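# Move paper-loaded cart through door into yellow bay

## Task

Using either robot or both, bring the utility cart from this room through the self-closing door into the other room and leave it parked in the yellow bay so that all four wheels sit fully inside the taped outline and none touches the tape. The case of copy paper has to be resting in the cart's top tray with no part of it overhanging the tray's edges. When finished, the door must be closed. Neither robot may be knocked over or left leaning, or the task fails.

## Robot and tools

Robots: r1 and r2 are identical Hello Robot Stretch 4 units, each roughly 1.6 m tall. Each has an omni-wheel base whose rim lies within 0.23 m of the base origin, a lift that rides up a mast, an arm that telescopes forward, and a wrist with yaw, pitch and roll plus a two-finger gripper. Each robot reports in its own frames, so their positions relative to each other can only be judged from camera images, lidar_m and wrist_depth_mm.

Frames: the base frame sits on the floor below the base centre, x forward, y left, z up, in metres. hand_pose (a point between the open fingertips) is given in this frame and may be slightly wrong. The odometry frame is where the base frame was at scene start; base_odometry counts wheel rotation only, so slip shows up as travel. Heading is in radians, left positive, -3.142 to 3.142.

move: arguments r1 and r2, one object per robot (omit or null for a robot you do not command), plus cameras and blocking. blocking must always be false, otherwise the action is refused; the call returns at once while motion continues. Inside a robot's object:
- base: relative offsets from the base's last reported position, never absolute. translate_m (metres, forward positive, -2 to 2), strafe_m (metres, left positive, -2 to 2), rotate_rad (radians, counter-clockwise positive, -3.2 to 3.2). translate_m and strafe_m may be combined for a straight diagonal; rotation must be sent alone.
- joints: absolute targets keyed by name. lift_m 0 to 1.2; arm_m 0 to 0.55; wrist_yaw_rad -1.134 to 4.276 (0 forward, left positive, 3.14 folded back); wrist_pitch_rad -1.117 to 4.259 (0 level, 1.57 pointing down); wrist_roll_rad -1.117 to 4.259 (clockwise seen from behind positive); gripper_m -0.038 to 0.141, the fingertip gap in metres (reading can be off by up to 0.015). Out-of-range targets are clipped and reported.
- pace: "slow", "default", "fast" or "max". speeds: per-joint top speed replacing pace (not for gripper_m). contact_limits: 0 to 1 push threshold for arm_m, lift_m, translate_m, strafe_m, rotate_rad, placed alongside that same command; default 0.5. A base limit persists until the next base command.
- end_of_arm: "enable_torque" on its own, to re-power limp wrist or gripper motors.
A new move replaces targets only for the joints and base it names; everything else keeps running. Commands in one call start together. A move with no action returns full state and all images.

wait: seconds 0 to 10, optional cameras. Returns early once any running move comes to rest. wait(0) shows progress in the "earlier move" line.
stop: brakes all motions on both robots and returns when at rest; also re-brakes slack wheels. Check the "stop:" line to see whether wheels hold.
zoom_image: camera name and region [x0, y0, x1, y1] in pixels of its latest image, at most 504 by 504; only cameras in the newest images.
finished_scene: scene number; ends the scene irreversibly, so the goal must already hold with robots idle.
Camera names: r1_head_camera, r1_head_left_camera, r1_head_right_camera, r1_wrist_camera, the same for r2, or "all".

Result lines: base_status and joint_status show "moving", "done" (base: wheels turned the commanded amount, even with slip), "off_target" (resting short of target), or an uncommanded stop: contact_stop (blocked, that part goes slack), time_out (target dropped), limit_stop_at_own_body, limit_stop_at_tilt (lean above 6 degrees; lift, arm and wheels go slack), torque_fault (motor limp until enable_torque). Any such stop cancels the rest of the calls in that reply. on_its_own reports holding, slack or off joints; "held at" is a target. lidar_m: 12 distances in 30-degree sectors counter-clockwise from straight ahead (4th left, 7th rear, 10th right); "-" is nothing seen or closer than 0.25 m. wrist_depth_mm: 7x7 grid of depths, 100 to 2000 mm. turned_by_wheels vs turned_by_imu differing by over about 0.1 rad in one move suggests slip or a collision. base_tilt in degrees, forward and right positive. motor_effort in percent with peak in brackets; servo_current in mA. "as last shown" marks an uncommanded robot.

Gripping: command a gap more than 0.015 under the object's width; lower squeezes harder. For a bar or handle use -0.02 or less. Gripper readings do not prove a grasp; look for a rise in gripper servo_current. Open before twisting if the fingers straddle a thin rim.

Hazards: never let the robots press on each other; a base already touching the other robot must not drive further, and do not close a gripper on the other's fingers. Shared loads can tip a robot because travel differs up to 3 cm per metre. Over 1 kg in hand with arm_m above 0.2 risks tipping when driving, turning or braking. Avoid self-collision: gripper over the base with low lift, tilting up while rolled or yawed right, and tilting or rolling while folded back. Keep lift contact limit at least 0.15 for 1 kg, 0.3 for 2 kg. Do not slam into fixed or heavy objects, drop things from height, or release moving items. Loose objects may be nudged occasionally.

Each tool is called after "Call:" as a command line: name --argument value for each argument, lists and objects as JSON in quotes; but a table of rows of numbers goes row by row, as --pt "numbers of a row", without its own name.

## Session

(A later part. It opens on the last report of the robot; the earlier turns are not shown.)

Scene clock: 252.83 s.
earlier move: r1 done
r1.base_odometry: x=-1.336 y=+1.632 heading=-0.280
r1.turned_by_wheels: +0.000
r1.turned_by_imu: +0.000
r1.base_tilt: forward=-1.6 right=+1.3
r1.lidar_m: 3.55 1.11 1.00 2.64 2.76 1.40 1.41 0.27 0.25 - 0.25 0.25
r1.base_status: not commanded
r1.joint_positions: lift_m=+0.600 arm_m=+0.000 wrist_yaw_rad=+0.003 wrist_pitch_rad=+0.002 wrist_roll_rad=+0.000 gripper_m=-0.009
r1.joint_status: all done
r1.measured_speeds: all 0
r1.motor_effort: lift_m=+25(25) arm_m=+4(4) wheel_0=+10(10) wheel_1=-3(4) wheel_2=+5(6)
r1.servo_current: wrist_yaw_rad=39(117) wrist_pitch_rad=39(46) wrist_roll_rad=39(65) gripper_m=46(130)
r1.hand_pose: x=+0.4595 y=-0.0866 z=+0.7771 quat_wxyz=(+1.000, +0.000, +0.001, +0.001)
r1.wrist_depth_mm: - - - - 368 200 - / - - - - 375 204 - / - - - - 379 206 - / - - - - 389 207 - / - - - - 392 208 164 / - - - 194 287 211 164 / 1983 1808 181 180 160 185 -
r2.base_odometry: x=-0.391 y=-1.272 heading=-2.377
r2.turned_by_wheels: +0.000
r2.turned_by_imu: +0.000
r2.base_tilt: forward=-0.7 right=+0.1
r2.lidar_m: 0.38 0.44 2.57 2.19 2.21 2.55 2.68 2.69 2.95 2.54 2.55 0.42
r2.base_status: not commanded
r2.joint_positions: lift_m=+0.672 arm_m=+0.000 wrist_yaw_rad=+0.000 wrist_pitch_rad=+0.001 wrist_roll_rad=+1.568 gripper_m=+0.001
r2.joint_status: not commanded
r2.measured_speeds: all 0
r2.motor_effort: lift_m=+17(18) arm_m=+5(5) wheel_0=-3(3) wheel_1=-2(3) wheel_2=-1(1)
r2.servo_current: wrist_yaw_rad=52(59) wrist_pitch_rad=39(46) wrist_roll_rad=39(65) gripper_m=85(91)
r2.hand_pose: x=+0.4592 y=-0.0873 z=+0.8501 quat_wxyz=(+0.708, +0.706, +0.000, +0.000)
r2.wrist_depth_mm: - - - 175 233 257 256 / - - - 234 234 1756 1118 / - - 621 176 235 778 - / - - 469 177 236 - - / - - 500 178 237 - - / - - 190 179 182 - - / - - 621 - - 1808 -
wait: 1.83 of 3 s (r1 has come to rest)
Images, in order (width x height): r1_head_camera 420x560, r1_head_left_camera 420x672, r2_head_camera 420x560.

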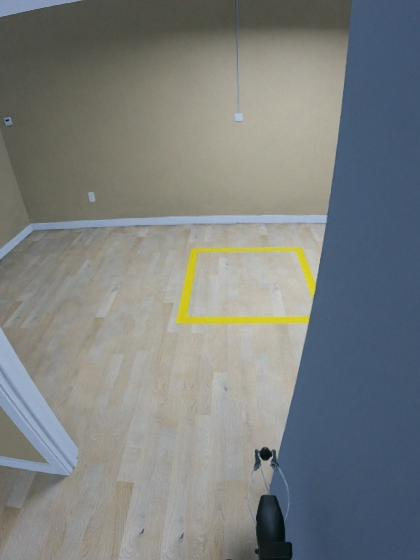

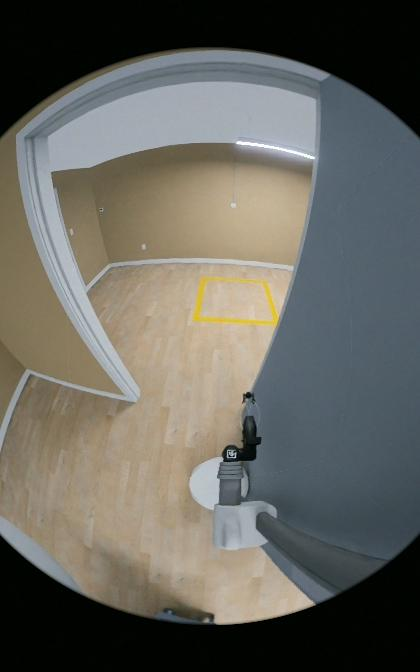

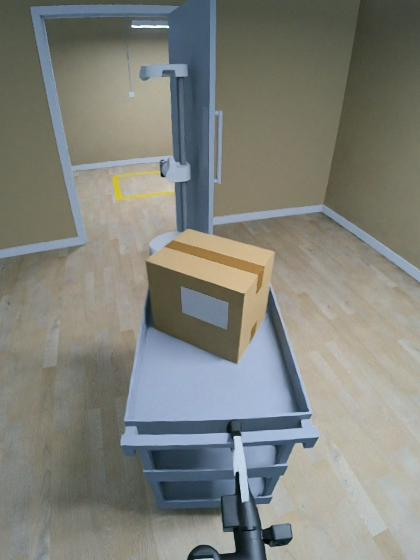

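Call:
move --blocking false --r1 '{"base":{"translate_m":-0.62},"joints":{"arm_m":0.27}}'

Call:
wait --seconds 4 --cameras '["r1_head_left_camera","r2_head_camera"]'

Call:
wait --seconds 1 --cameras '["r1_head_left_camera"]'

Scene clock: 273.60 s.
move: r1 moving
r1.base_odometry: x=-1.366 y=+1.641 heading=-0.279
r1.turned_by_wheels: +0.000
r1.turned_by_imu: +0.000
r1.base_tilt: forward=-1.6 right=+1.3
r1.lidar_m: 3.58 1.06 1.02 2.63 2.76 1.40 1.36 0.28 0.25 - 0.25 0.26
r1.base_status: translate_m moving
r1.joint_positions: lift_m=+0.600 arm_m=+0.051 wrist_yaw_rad=+0.003 wrist_pitch_rad=+0.002 wrist_roll_rad=+0.000 gripper_m=-0.009
r1.joint_status: arm_m moving
r1.measured_speeds: translate_m=-0.121 strafe_m=+0.001 rotate_rad=+0.001 lift_m=+0.000 arm_m=+0.195 wrist_yaw_rad=+0.000 wrist_pitch_rad=+0.000 wrist_roll_rad=+0.000
r1.motor_effort: lift_m=+25(25) arm_m=+5(9) wheel_0=+0(6) wheel_1=-9(9) wheel_2=+12(14)
r1.servo_current: wrist_yaw_rad=46(65) wrist_pitch_rad=52(52) wrist_roll_rad=39(52) gripper_m=46(52)
r1.hand_pose: x=+0.5101 y=-0.0866 z=+0.7771 quat_wxyz=(+1.000, +0.000, +0.001, +0.001)
r1.wrist_depth_mm: - - - - 368 201 - / - - - - 377 204 - / - - - - 379 206 - / - - - - - 208 - / - - - - - 208 163 / - - - 195 287 210 163 / 1921 1863 181 180 161 184 -
r2: as last shown
pictures: none

Scene clock: 276.63 s.
earlier move: r1 done
r1.base_odometry: x=-1.932 y=+1.804 heading=-0.279
r1.turned_by_wheels: +0.001
r1.turned_by_imu: +0.023
r1.base_tilt: forward=-1.6 right=+1.2
r1.lidar_m: 0.37 1.47 1.86 2.66 2.81 0.82 0.82 2.83 2.12 2.04 1.72 0.25
r1.base_status: done
r1.joint_positions: lift_m=+0.600 arm_m=+0.270 wrist_yaw_rad=+0.003 wrist_pitch_rad=+0.002 wrist_roll_rad=+0.000 gripper_m=-0.009
r1.joint_status: all done
r1.measured_speeds: all 0
r1.motor_effort: lift_m=+24(25) arm_m=-4(9) wheel_0=+7(20) wheel_1=+2(11) wheel_2=+4(26)
r1.servo_current: wrist_yaw_rad=59(72) wrist_pitch_rad=39(52) wrist_roll_rad=59(59) gripper_m=52(52)
r1.hand_pose: x=+0.7296 y=-0.0866 z=+0.7772 quat_wxyz=(+1.000, +0.000, +0.001, +0.001)
r1.wrist_depth_mm: - - - - 355 126 - / - - - - 379 - - / - - - - 407 - - / - - - - 439 137 - / - - - - 473 137 - / - - - 195 197 139 - / - 1808 181 151 152 123 -
r2.base_odometry: x=-0.391 y=-1.272 heading=-2.377
r2.turned_by_wheels: +0.000
r2.turned_by_imu: +0.000
r2.base_tilt: forward=-0.7 right=+0.1
r2.lidar_m: 0.38 0.44 2.54 2.22 2.21 2.55 2.70 2.71 2.96 2.54 2.53 0.43
r2.base_status: not commanded
r2.joint_positions: lift_m=+0.672 arm_m=+0.000 wrist_yaw_rad=+0.000 wrist_pitch_rad=+0.001 wrist_roll_rad=+1.568 gripper_m=+0.001
r2.joint_status: not commanded
r2.measured_speeds: all 0
r2.motor_effort: lift_m=+17(18) arm_m=+5(5) wheel_0=-2(3) wheel_1=-3(3) wheel_2=-1(1)
r2.servo_current: wrist_yaw_rad=39(65) wrist_pitch_rad=39(46) wrist_roll_rad=39(59) gripper_m=85(91)
r2.hand_pose: x=+0.4592 y=-0.0873 z=+0.8501 quat_wxyz=(+0.708, +0.706, +0.000, +0.000)
r2.wrist_depth_mm: - - - 175 233 258 256 / - - - 235 235 1756 1160 / - - 615 176 235 788 - / - - 473 177 236 831 - / - - 508 178 237 854 - / - - 190 179 182 - - / - - 627 - - 1808 -
wait: 3.03 of 4 s (r1 has come to rest)
Images, in order (width x height): r1_head_left_camera 420x672, r2_head_camera 420x560.

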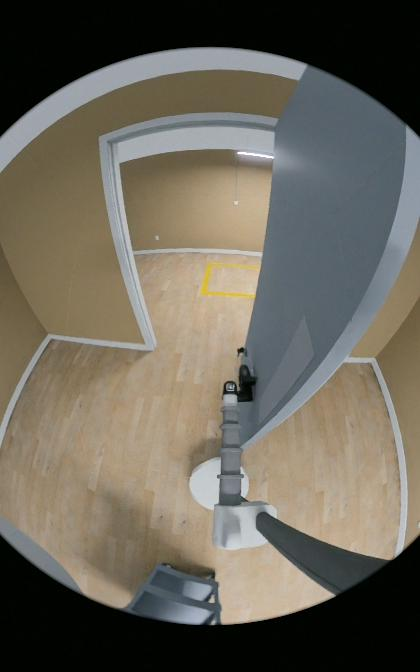

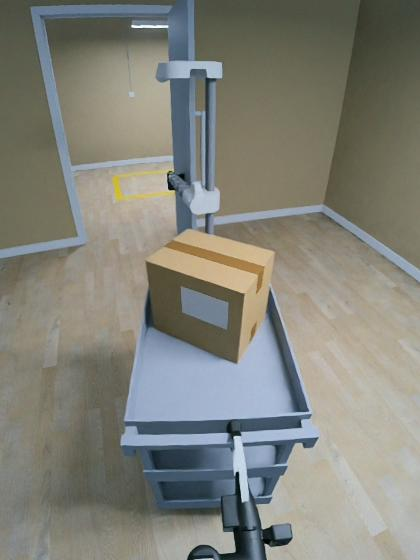

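Scene clock: 277.63 s.
r1.base_odometry: x=-1.932 y=+1.804 heading=-0.279
r1.turned_by_wheels: +0.000
r1.turned_by_imu: +0.000
r1.base_tilt: forward=-1.6 right=+1.2
r1.lidar_m: 0.41 1.47 1.84 2.65 2.81 0.80 0.83 2.83 2.14 2.07 1.71 0.25
r1.base_status: done
r1.joint_positions: lift_m=+0.600 arm_m=+0.270 wrist_yaw_rad=+0.003 wrist_pitch_rad=+0.002 wrist_roll_rad=+0.000 gripper_m=-0.009
r1.joint_status: all done
r1.measured_speeds: all 0
r1.motor_effort: lift_m=+24(25) arm_m=-5(9) wheel_0=+8(20) wheel_1=+2(11) wheel_2=+4(26)
r1.servo_current: wrist_yaw_rad=59(72) wrist_pitch_rad=39(52) wrist_roll_rad=39(59) gripper_m=46(52)
r1.hand_pose: x=+0.7296 y=-0.0866 z=+0.7772 quat_wxyz=(+1.000, +0.000, +0.001, +0.001)
r1.wrist_depth_mm: - - - - 359 126 - / - - - - 384 - - / - - - - 415 - - / - - - - 442 137 - / - - - - 473 137 - / - - - 194 198 140 - / - 1863 180 150 152 123 -
r2.base_odometry: x=-0.391 y=-1.272 heading=-2.377
r2.turned_by_wheels: +0.000
r2.turned_by_imu: +0.000
r2.base_tilt: forward=-0.7 right=+0.0
r2.lidar_m: 0.41 0.41 2.60 2.19 2.19 2.54 2.69 2.71 2.97 2.54 2.55 0.44
r2.base_status: not commanded
r2.joint_positions: lift_m=+0.672 arm_m=+0.000 wrist_yaw_rad=+0.000 wrist_pitch_rad=+0.001 wrist_roll_rad=+1.568 gripper_m=+0.001
r2.joint_status: not commanded
r2.measured_speeds: all 0
r2.motor_effort: lift_m=+18(18) arm_m=+5(5) wheel_0=-2(3) wheel_1=-2(3) wheel_2=-1(1)
r2.servo_current: wrist_yaw_rad=52(65) wrist_pitch_rad=46(46) wrist_roll_rad=52(59) gripper_m=85(91)
r2.hand_pose: x=+0.4592 y=-0.0873 z=+0.8501 quat_wxyz=(+0.708, +0.706, +0.000, +0.000)
r2.wrist_depth_mm: - - - 175 233 257 255 / - - - 234 235 1756 1160 / - - 615 177 234 778 - / - - 469 177 236 820 - / - - 492 178 237 831 - / - - 190 179 181 - - / - - 627 - - 1756 -
wait: 1.00 s; at rest by 0.27 s
Images, in order (width x height): r1_head_left_camera 420x672.

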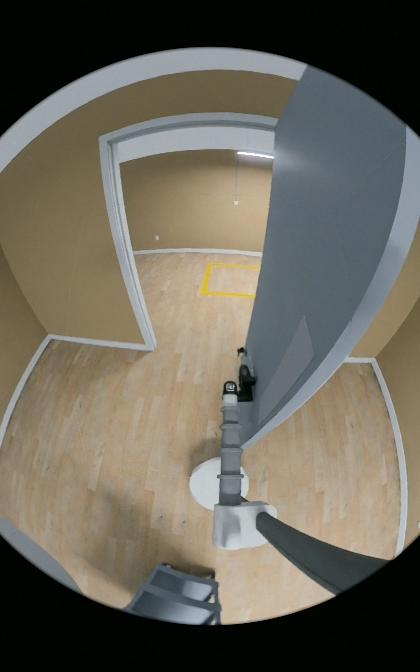

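Call:
move --blocking false --r1 '{"base":{"strafe_m":-0.2},"contact_limits":{"strafe_m":0.4},"pace":"slow"}'

Call:
wait --seconds 3.5 --cameras '["r1_head_left_camera","r2_head_camera"]'

Scene clock: 281.93 s.
move: r1 moving
r1.base_odometry: x=-1.936 y=+1.790 heading=-0.277
r1.turned_by_wheels: +0.001
r1.turned_by_imu: +0.001
r1.base_tilt: forward=-1.6 right=+1.2
r1.lidar_m: 0.40 1.45 1.86 2.67 2.82 0.82 0.84 2.80 2.11 2.03 1.69 0.25
r1.base_status: strafe_m moving
r1.joint_positions: lift_m=+0.600 arm_m=+0.270 wrist_yaw_rad=+0.003 wrist_pitch_rad=+0.002 wrist_roll_rad=+0.000 gripper_m=-0.009
r1.joint_status: not commanded
r1.measured_speeds: translate_m=+0.000 strafe_m=-0.057 rotate_rad=+0.003 lift_m=+0.000 arm_m=+0.000 wrist_yaw_rad=+0.000 wrist_pitch_rad=+0.000 wrist_roll_rad=+0.000
r1.motor_effort: lift_m=+24(24) arm_m=-4(5) wheel_0=+16(19) wheel_1=-6(6) wheel_2=+5(6)
r1.servo_current: wrist_yaw_rad=46(59) wrist_pitch_rad=46(46) wrist_roll_rad=39(52) gripper_m=52(52)
r1.contact_limits: strafe_m 0.4
r1.hand_pose: x=+0.7296 y=-0.0866 z=+0.7772 quat_wxyz=(+1.000, +0.000, +0.001, +0.001)
r1.wrist_depth_mm: - - - - 247 - - / - - - - 257 - - / - - - - 263 - - / - - - - 285 - - / - - - - 291 - - / - - - 194 180 128 - / - 1808 181 151 152 111 -
r2: as last shown
pictures: none

Scene clock: 285.43 s.
earlier move: r1 contact_stop
r1.base_odometry: x=-1.933 y=+1.757 heading=+0.119
r1.turned_by_wheels: +0.396
r1.turned_by_imu: +0.400
r1.base_tilt: forward=-1.6 right=+1.2
r1.lidar_m: 0.25 1.59 2.69 2.77 0.85 0.83 3.19 2.18 2.03 1.92 1.31 0.25
r1.base_status: strafe_m contact_stop
r1.joint_positions: lift_m=+0.600 arm_m=+0.270 wrist_yaw_rad=+0.002 wrist_pitch_rad=+0.002 wrist_roll_rad=+0.000 gripper_m=-0.009
r1.joint_status: not commanded
r1.measured_speeds: translate_m=+0.009 strafe_m=+0.016 rotate_rad=+0.107 lift_m=+0.000 arm_m=+0.000 wrist_yaw_rad=+0.000 wrist_pitch_rad=+0.000 wrist_roll_rad=+0.000
r1.on_its_own: the wheels are slack since a contact_stop
r1.motor_effort: lift_m=+24(24) arm_m=-4(5) wheel_0=-1(26) wheel_1=-1(6) wheel_2=+1(9)
r1.servo_current: wrist_yaw_rad=26(72) wrist_pitch_rad=39(52) wrist_roll_rad=52(72) gripper_m=46(52)
r1.contact_limits: strafe_m 0.4
r1.hand_pose: x=+0.7295 y=-0.0867 z=+0.7772 quat_wxyz=(+1.000, +0.000, +0.001, +0.001)
r1.wrist_depth_mm: - - - - - - - / - - - - - - - / - - - - - - - / - - - - - - - / - - - - - - - / - - 976 195 - - - / - - 181 180 152 1808 1808
r2.base_odometry: x=-0.391 y=-1.272 heading=-2.377
r2.turned_by_wheels: +0.000
r2.turned_by_imu: +0.000
r2.base_tilt: forward=-0.7 right=+0.1
r2.lidar_m: 0.40 0.42 2.57 2.21 2.22 2.55 2.68 2.70 2.99 2.54 2.52 0.42
r2.base_status: not commanded
r2.joint_positions: lift_m=+0.672 arm_m=+0.000 wrist_yaw_rad=+0.000 wrist_pitch_rad=+0.001 wrist_roll_rad=+1.568 gripper_m=+0.001
r2.joint_status: not commanded
r2.measured_speeds: all 0
r2.motor_effort: lift_m=+18(18) arm_m=+5(5) wheel_0=-3(3) wheel_1=-3(3) wheel_2=-1(1)
r2.servo_current: wrist_yaw_rad=46(59) wrist_pitch_rad=39(46) wrist_roll_rad=33(65) gripper_m=85(98)
r2.hand_pose: x=+0.4592 y=-0.0873 z=+0.8501 quat_wxyz=(+0.708, +0.706, +0.000, +0.000)
r2.wrist_depth_mm: - - - 175 233 257 256 / - - - 234 233 1756 1138 / - - 627 176 235 778 - / - - 473 177 236 831 - / - - 496 178 237 831 - / - - 190 179 182 - - / - - 621 - - 1808 -
wait: 3.50 s; no rest
Images, in order (width x height): r1_head_left_camera 420x672, r2_head_camera 420x560.

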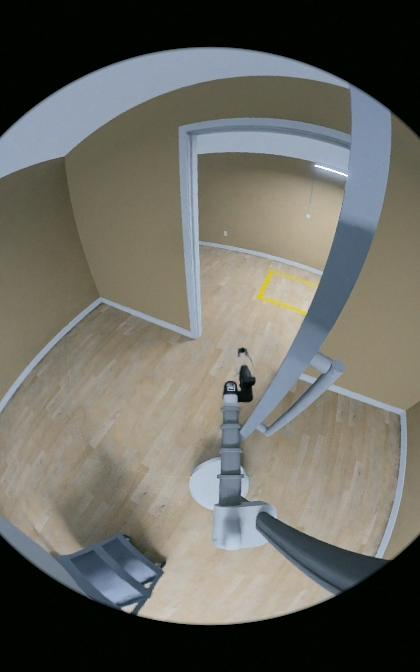

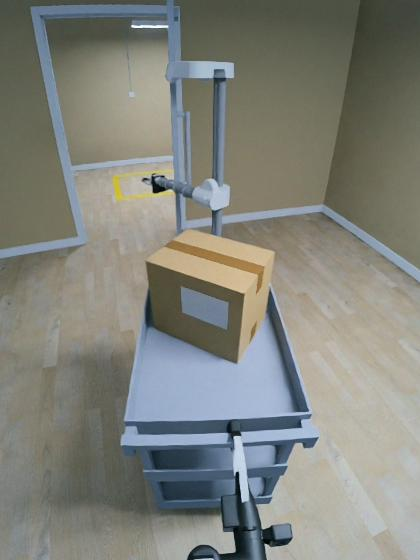

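Call:
move --blocking false --r1 '{"base":{"strafe_m":-0.15},"joints":{"arm_m":0.1},"contact_limits":{"strafe_m":0.6},"pace":"slow"}'

Call:
wait --seconds 3.5 --cameras '["r1_head_left_camera","r2_head_camera"]'

Scene clock: 293.60 s.
earlier move: r1 contact_stop
move: r1 moving
r1.base_odometry: x=-1.817 y=+1.845 heading=+0.690
r1.turned_by_wheels: +0.571
r1.turned_by_imu: +0.575
r1.base_tilt: forward=-1.6 right=+1.3
r1.lidar_m: 1.58 2.55 2.66 0.90 0.87 3.19 2.28 2.15 1.68 1.19 1.09 1.15
r1.base_status: earlier strafe_m contact_stop (by the wheels' count: -0.010 of -0.200); strafe_m moving
r1.joint_positions: lift_m=+0.600 arm_m=+0.257 wrist_yaw_rad=+0.003 wrist_pitch_rad=+0.002 wrist_roll_rad=+0.000 gripper_m=-0.009
r1.joint_status: arm_m moving
r1.measured_speeds: translate_m=+0.001 strafe_m=-0.056 rotate_rad=-0.005 lift_m=+0.000 arm_m=-0.049 wrist_yaw_rad=+0.000 wrist_pitch_rad=+0.000 wrist_roll_rad=+0.000
r1.motor_effort: lift_m=+24(24) arm_m=-5(7) wheel_0=+6(7) wheel_1=-7(7) wheel_2=+0(2)
r1.servo_current: wrist_yaw_rad=46(59) wrist_pitch_rad=46(52) wrist_roll_rad=52(59) gripper_m=46(52)
r1.contact_limits: strafe_m 0.6
r1.hand_pose: x=+0.7170 y=-0.0866 z=+0.7772 quat_wxyz=(+1.000, +0.000, +0.001, +0.001)
r1.wrist_depth_mm: - - - - - - - / - - - - - - - / - - - - - - - / - - - - - - - / - - - - - - - / - - - 194 - - - / - 1808 180 151 142 - -
r2: as last shown
r2.turned_by_imu: +0.001
pictures: none

Scene clock: 296.10 s.
earlier move: r1 done
r1.base_odometry: x=-1.730 y=+1.741 heading=+0.690
r1.turned_by_wheels: +0.000
r1.turned_by_imu: -0.001
r1.base_tilt: forward=-1.6 right=+1.3
r1.lidar_m: 1.43 2.64 2.74 1.04 1.02 3.05 2.21 2.09 1.54 1.09 1.01 1.04
r1.base_status: done
r1.joint_positions: lift_m=+0.600 arm_m=+0.100 wrist_yaw_rad=+0.003 wrist_pitch_rad=+0.002 wrist_roll_rad=+0.000 gripper_m=-0.009
r1.joint_status: all done
r1.measured_speeds: all 0
r1.motor_effort: lift_m=+24(24) arm_m=-5(8) wheel_0=+3(9) wheel_1=-2(7) wheel_2=+0(2)
r1.servo_current: wrist_yaw_rad=46(72) wrist_pitch_rad=33(52) wrist_roll_rad=46(59) gripper_m=52(59)
r1.contact_limits: strafe_m 0.6
r1.hand_pose: x=+0.5597 y=-0.0866 z=+0.7772 quat_wxyz=(+1.000, +0.000, +0.001, +0.001)
r1.wrist_depth_mm: - - - - - - - / - - - - - - - / - - - - - - - / - - - - - - - / - - - - - - - / - - - 195 - - - / 1863 1808 180 135 142 - -
r2.base_odometry: x=-0.391 y=-1.272 heading=-2.377
r2.turned_by_wheels: +0.000
r2.turned_by_imu: +0.000
r2.base_tilt: forward=-0.7 right=+0.1
r2.lidar_m: 0.39 0.43 2.58 2.22 2.21 2.54 2.72 2.69 2.97 2.53 2.55 0.44
r2.base_status: not commanded
r2.joint_positions: lift_m=+0.672 arm_m=+0.000 wrist_yaw_rad=+0.000 wrist_pitch_rad=+0.001 wrist_roll_rad=+1.568 gripper_m=+0.001
r2.joint_status: not commanded
r2.measured_speeds: all 0
r2.motor_effort: lift_m=+17(18) arm_m=+4(5) wheel_0=-2(3) wheel_1=-2(3) wheel_2=-1(1)
r2.servo_current: wrist_yaw_rad=39(59) wrist_pitch_rad=39(46) wrist_roll_rad=39(59) gripper_m=85(91)
r2.hand_pose: x=+0.4592 y=-0.0873 z=+0.8501 quat_wxyz=(+0.708, +0.706, +0.000, +0.000)
r2.wrist_depth_mm: - - - 175 232 257 256 / - - - 233 235 1863 1138 / - - 615 176 234 778 - / - - 473 178 236 - - / - - 504 178 237 - - / - - 191 179 181 - - / - - 627 - - 1756 -
wait: 2.50 of 3.5 s (r1 has come to rest)
Images, in order (width x height): r1_head_left_camera 420x672, r2_head_camera 420x560.

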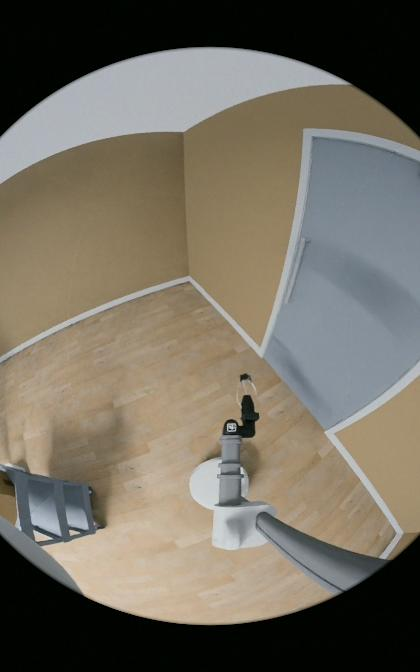

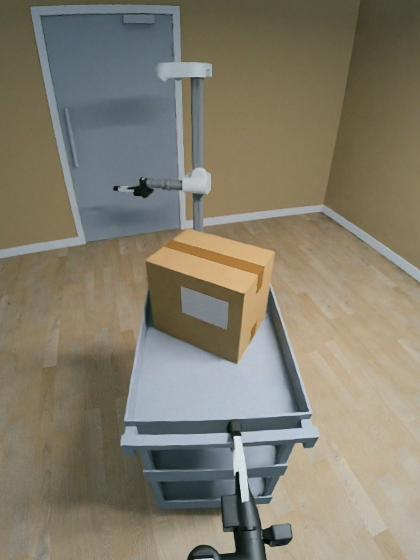

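Call:
move --blocking false --r1 '{"base":{"rotate_rad":-0.27},"joints":{"lift_m":0.9,"gripper_m":0.12}}'

Call:
wait --seconds 1.5

Call:
move --blocking false --r1 '{"base":{"translate_m":0.45}}'

Call:
wait --seconds 3 --cameras '["r1_head_camera","r1_wrist_camera"]'

Scene clock: 344.00 s.
move: r1 moving
r1.base_odometry: x=-1.730 y=+1.741 heading=+0.473
r1.turned_by_wheels: -0.216
r1.turned_by_imu: -0.217
r1.base_tilt: forward=-1.5 right=+1.3
r1.lidar_m: 1.18 2.12 2.65 3.12 1.02 1.09 2.39 2.08 2.07 1.18 1.01 1.01
r1.base_status: rotate_rad moving
r1.joint_positions: lift_m=+0.637 arm_m=+0.100 wrist_yaw_rad=+0.003 wrist_pitch_rad=+0.002 wrist_roll_rad=+0.000 gripper_m=+0.012
r1.joint_status: lift_m moving; gripper_m moving
r1.measured_speeds: translate_m=+0.000 strafe_m=+0.000 rotate_rad=-0.498 lift_m=+0.146 arm_m=+0.000 wrist_yaw_rad=+0.000 wrist_pitch_rad=+0.000 wrist_roll_rad=+0.000
r1.motor_effort: lift_m=+26(27) arm_m=-5(5) wheel_0=+4(8) wheel_1=+2(8) wheel_2=+3(8)
r1.servo_current: wrist_yaw_rad=52(59) wrist_pitch_rad=46(46) wrist_roll_rad=52(52) gripper_m=85(85)
r1.hand_pose: x=+0.5597 y=-0.0866 z=+0.8150 quat_wxyz=(+1.000, +0.000, +0.001, +0.001)
r1.wrist_depth_mm: - - - - - - - / - - - - - - - / - - - - - - - / - - - - - - - / - - - - - - - / - - 183 204 181 - - / 1921 1863 170 - 148 - -
r2: as last shown
pictures: none

Scene clock: 345.50 s.
earlier move: r1 moving
r1.base_odometry: x=-1.730 y=+1.741 heading=+0.420
r1.turned_by_wheels: -0.054
r1.turned_by_imu: -0.054
r1.base_tilt: forward=-1.5 right=+1.3
r1.lidar_m: 1.14 1.93 2.66 3.03 1.01 1.06 2.49 2.09 2.06 1.24 1.02 1.01
r1.base_status: done
r1.joint_positions: lift_m=+0.900 arm_m=+0.100 wrist_yaw_rad=+0.002 wrist_pitch_rad=+0.002 wrist_roll_rad=+0.000 gripper_m=+0.120
r1.joint_status: lift_m moving; gripper_m moving
r1.measured_speeds: translate_m=+0.000 strafe_m=+0.000 rotate_rad=+0.000 lift_m=+0.004 arm_m=+0.000 wrist_yaw_rad=+0.000 wrist_pitch_rad=+0.000 wrist_roll_rad=+0.000
r1.motor_effort: lift_m=+24(28) arm_m=-5(5) wheel_0=+2(8) wheel_1=+1(8) wheel_2=+1(8)
r1.servo_current: wrist_yaw_rad=72(72) wrist_pitch_rad=33(52) wrist_roll_rad=46(65) gripper_m=46(91)
r1.hand_pose: x=+0.5596 y=-0.0867 z=+1.0771 quat_wxyz=(+1.000, +0.000, +0.001, +0.001)
r1.wrist_depth_mm: - - - - - - - / - - - - - - - / - - - - - - - / - - - - - - - / - - - - - - - / - 194 - 878 190 - - / - 141 - 139 - - -
r2.base_odometry: x=-0.391 y=-1.272 heading=-2.377
r2.turned_by_wheels: +0.000
r2.turned_by_imu: +0.000
r2.base_tilt: forward=-0.6 right=+0.0
r2.lidar_m: 0.39 0.42 2.59 2.20 2.21 2.56 2.67 2.70 2.97 2.54 2.55 0.43
r2.base_status: not commanded
r2.joint_positions: lift_m=+0.672 arm_m=+0.000 wrist_yaw_rad=+0.000 wrist_pitch_rad=+0.001 wrist_roll_rad=+1.568 gripper_m=+0.001
r2.joint_status: not commanded
r2.measured_speeds: all 0
r2.motor_effort: lift_m=+17(18) arm_m=+5(5) wheel_0=-2(3) wheel_1=-2(3) wheel_2=-1(1)
r2.servo_current: wrist_yaw_rad=52(59) wrist_pitch_rad=39(46) wrist_roll_rad=59(59) gripper_m=85(91)
r2.hand_pose: x=+0.4592 y=-0.0873 z=+0.8501 quat_wxyz=(+0.708, +0.706, +0.000, +0.000)
r2.wrist_depth_mm: - - - 174 232 256 255 / - - - 234 235 1756 1118 / - - 621 176 235 778 - / - - 473 178 236 - - / - - 500 178 237 - - / - - 190 179 182 - - / - - 615 - - 1708 -
wait: 1.50 s; no rest
pictures: none

Scene clock: 346.00 s.
earlier move: r1 done
move: r1 moving
r1.base_odometry: x=-1.702 y=+1.754 heading=+0.420
r1.turned_by_wheels: +0.000
r1.turned_by_imu: +0.000
r1.base_tilt: forward=-1.6 right=+1.2
r1.lidar_m: 1.12 1.89 2.64 3.00 1.01 1.06 2.51 2.11 2.07 1.19 0.98 1.00
r1.base_status: translate_m moving
r1.joint_positions: lift_m=+0.900 arm_m=+0.100 wrist_yaw_rad=+0.002 wrist_pitch_rad=+0.002 wrist_roll_rad=+0.000 gripper_m=+0.120
r1.joint_status: all done
r1.measured_speeds: translate_m=+0.121 strafe_m=+0.000 rotate_rad=+0.000 lift_m=+0.000 arm_m=+0.000 wrist_yaw_rad=+0.000 wrist_pitch_rad=+0.000 wrist_roll_rad=+0.000
r1.motor_effort: lift_m=+25(25) arm_m=-5(5) wheel_0=+7(8) wheel_1=+6(6) wheel_2=-10(10)
r1.servo_current: wrist_yaw_rad=65(65) wrist_pitch_rad=39(46) wrist_roll_rad=46(65) gripper_m=39(46)
r1.hand_pose: x=+0.5596 y=-0.0867 z=+1.0771 quat_wxyz=(+1.000, +0.000, +0.001, +0.001)
r1.wrist_depth_mm: - - - - - - - / - - - - - - - / - - - - - - - / - - - - - - - / - - - - - - - / - 194 - 854 190 - - / - 140 - 139 - - -
r2: as last shown
pictures: none

Scene clock: 348.50 s.
earlier move: r1 done
r1.base_odometry: x=-1.320 y=+1.924 heading=+0.420
r1.turned_by_wheels: +0.000
r1.turned_by_imu: +0.000
r1.base_tilt: forward=-1.6 right=+1.3
r1.lidar_m: 0.74 1.35 2.36 2.68 1.29 1.30 2.85 2.39 1.53 0.83 0.69 0.68
r1.base_status: done
r1.joint_positions: lift_m=+0.900 arm_m=+0.100 wrist_yaw_rad=+0.002 wrist_pitch_rad=+0.002 wrist_roll_rad=+0.000 gripper_m=+0.120
r1.joint_status: all done
r1.measured_speeds: all 0
r1.motor_effort: lift_m=+25(25) arm_m=-5(5) wheel_0=+3(9) wheel_1=+1(8) wheel_2=+0(10)
r1.servo_current: wrist_yaw_rad=46(78) wrist_pitch_rad=46(52) wrist_roll_rad=46(78) gripper_m=46(52)
r1.hand_pose: x=+0.5596 y=-0.0867 z=+1.0771 quat_wxyz=(+1.000, +0.000, +0.001, +0.001)
r1.wrist_depth_mm: - - - 430 442 379 334 / - - - 418 449 382 345 / - - - 418 449 382 343 / - - - 418 459 392 342 / 1756 - - 418 459 387 349 / 1756 194 - 415 439 366 347 / - 140 - 143 449 389 343
r2.base_odometry: x=-0.391 y=-1.272 heading=-2.377
r2.turned_by_wheels: +0.000
r2.turned_by_imu: +0.000
r2.base_tilt: forward=-0.7 right=+0.1
r2.lidar_m: 0.40 0.42 2.56 2.23 2.19 2.51 2.71 2.72 2.96 2.54 2.54 0.43
r2.base_status: not commanded
r2.joint_positions: lift_m=+0.672 arm_m=+0.000 wrist_yaw_rad=+0.000 wrist_pitch_rad=+0.001 wrist_roll_rad=+1.568 gripper_m=+0.001
r2.joint_status: not commanded
r2.measured_speeds: all 0
r2.motor_effort: lift_m=+17(18) arm_m=+5(5) wheel_0=-2(3) wheel_1=-2(3) wheel_2=-1(1)
r2.servo_current: wrist_yaw_rad=46(59) wrist_pitch_rad=39(46) wrist_roll_rad=46(65) gripper_m=85(91)
r2.hand_pose: x=+0.4592 y=-0.0873 z=+0.8501 quat_wxyz=(+0.708, +0.706, +0.000, +0.000)
r2.wrist_depth_mm: - - - 175 232 258 256 / - - - 233 235 1756 1138 / - - 621 177 236 778 - / - - 477 177 236 820 - / - - 500 178 236 - - / - - 190 179 182 - - / - - 627 - - 1756 -
wait: 2.50 of 3 s (r1 has come to rest)
Images, in order (width x height): r1_head_camera 420x560, r1_wrist_camera 616x392.

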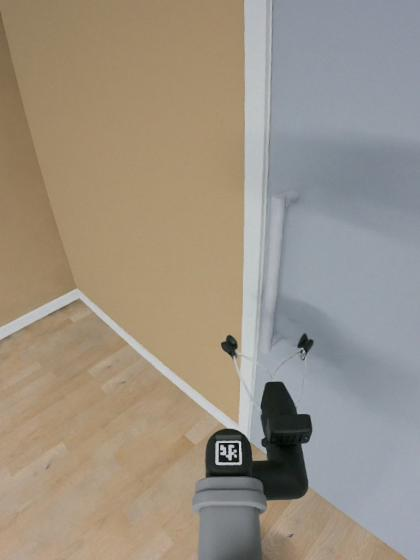

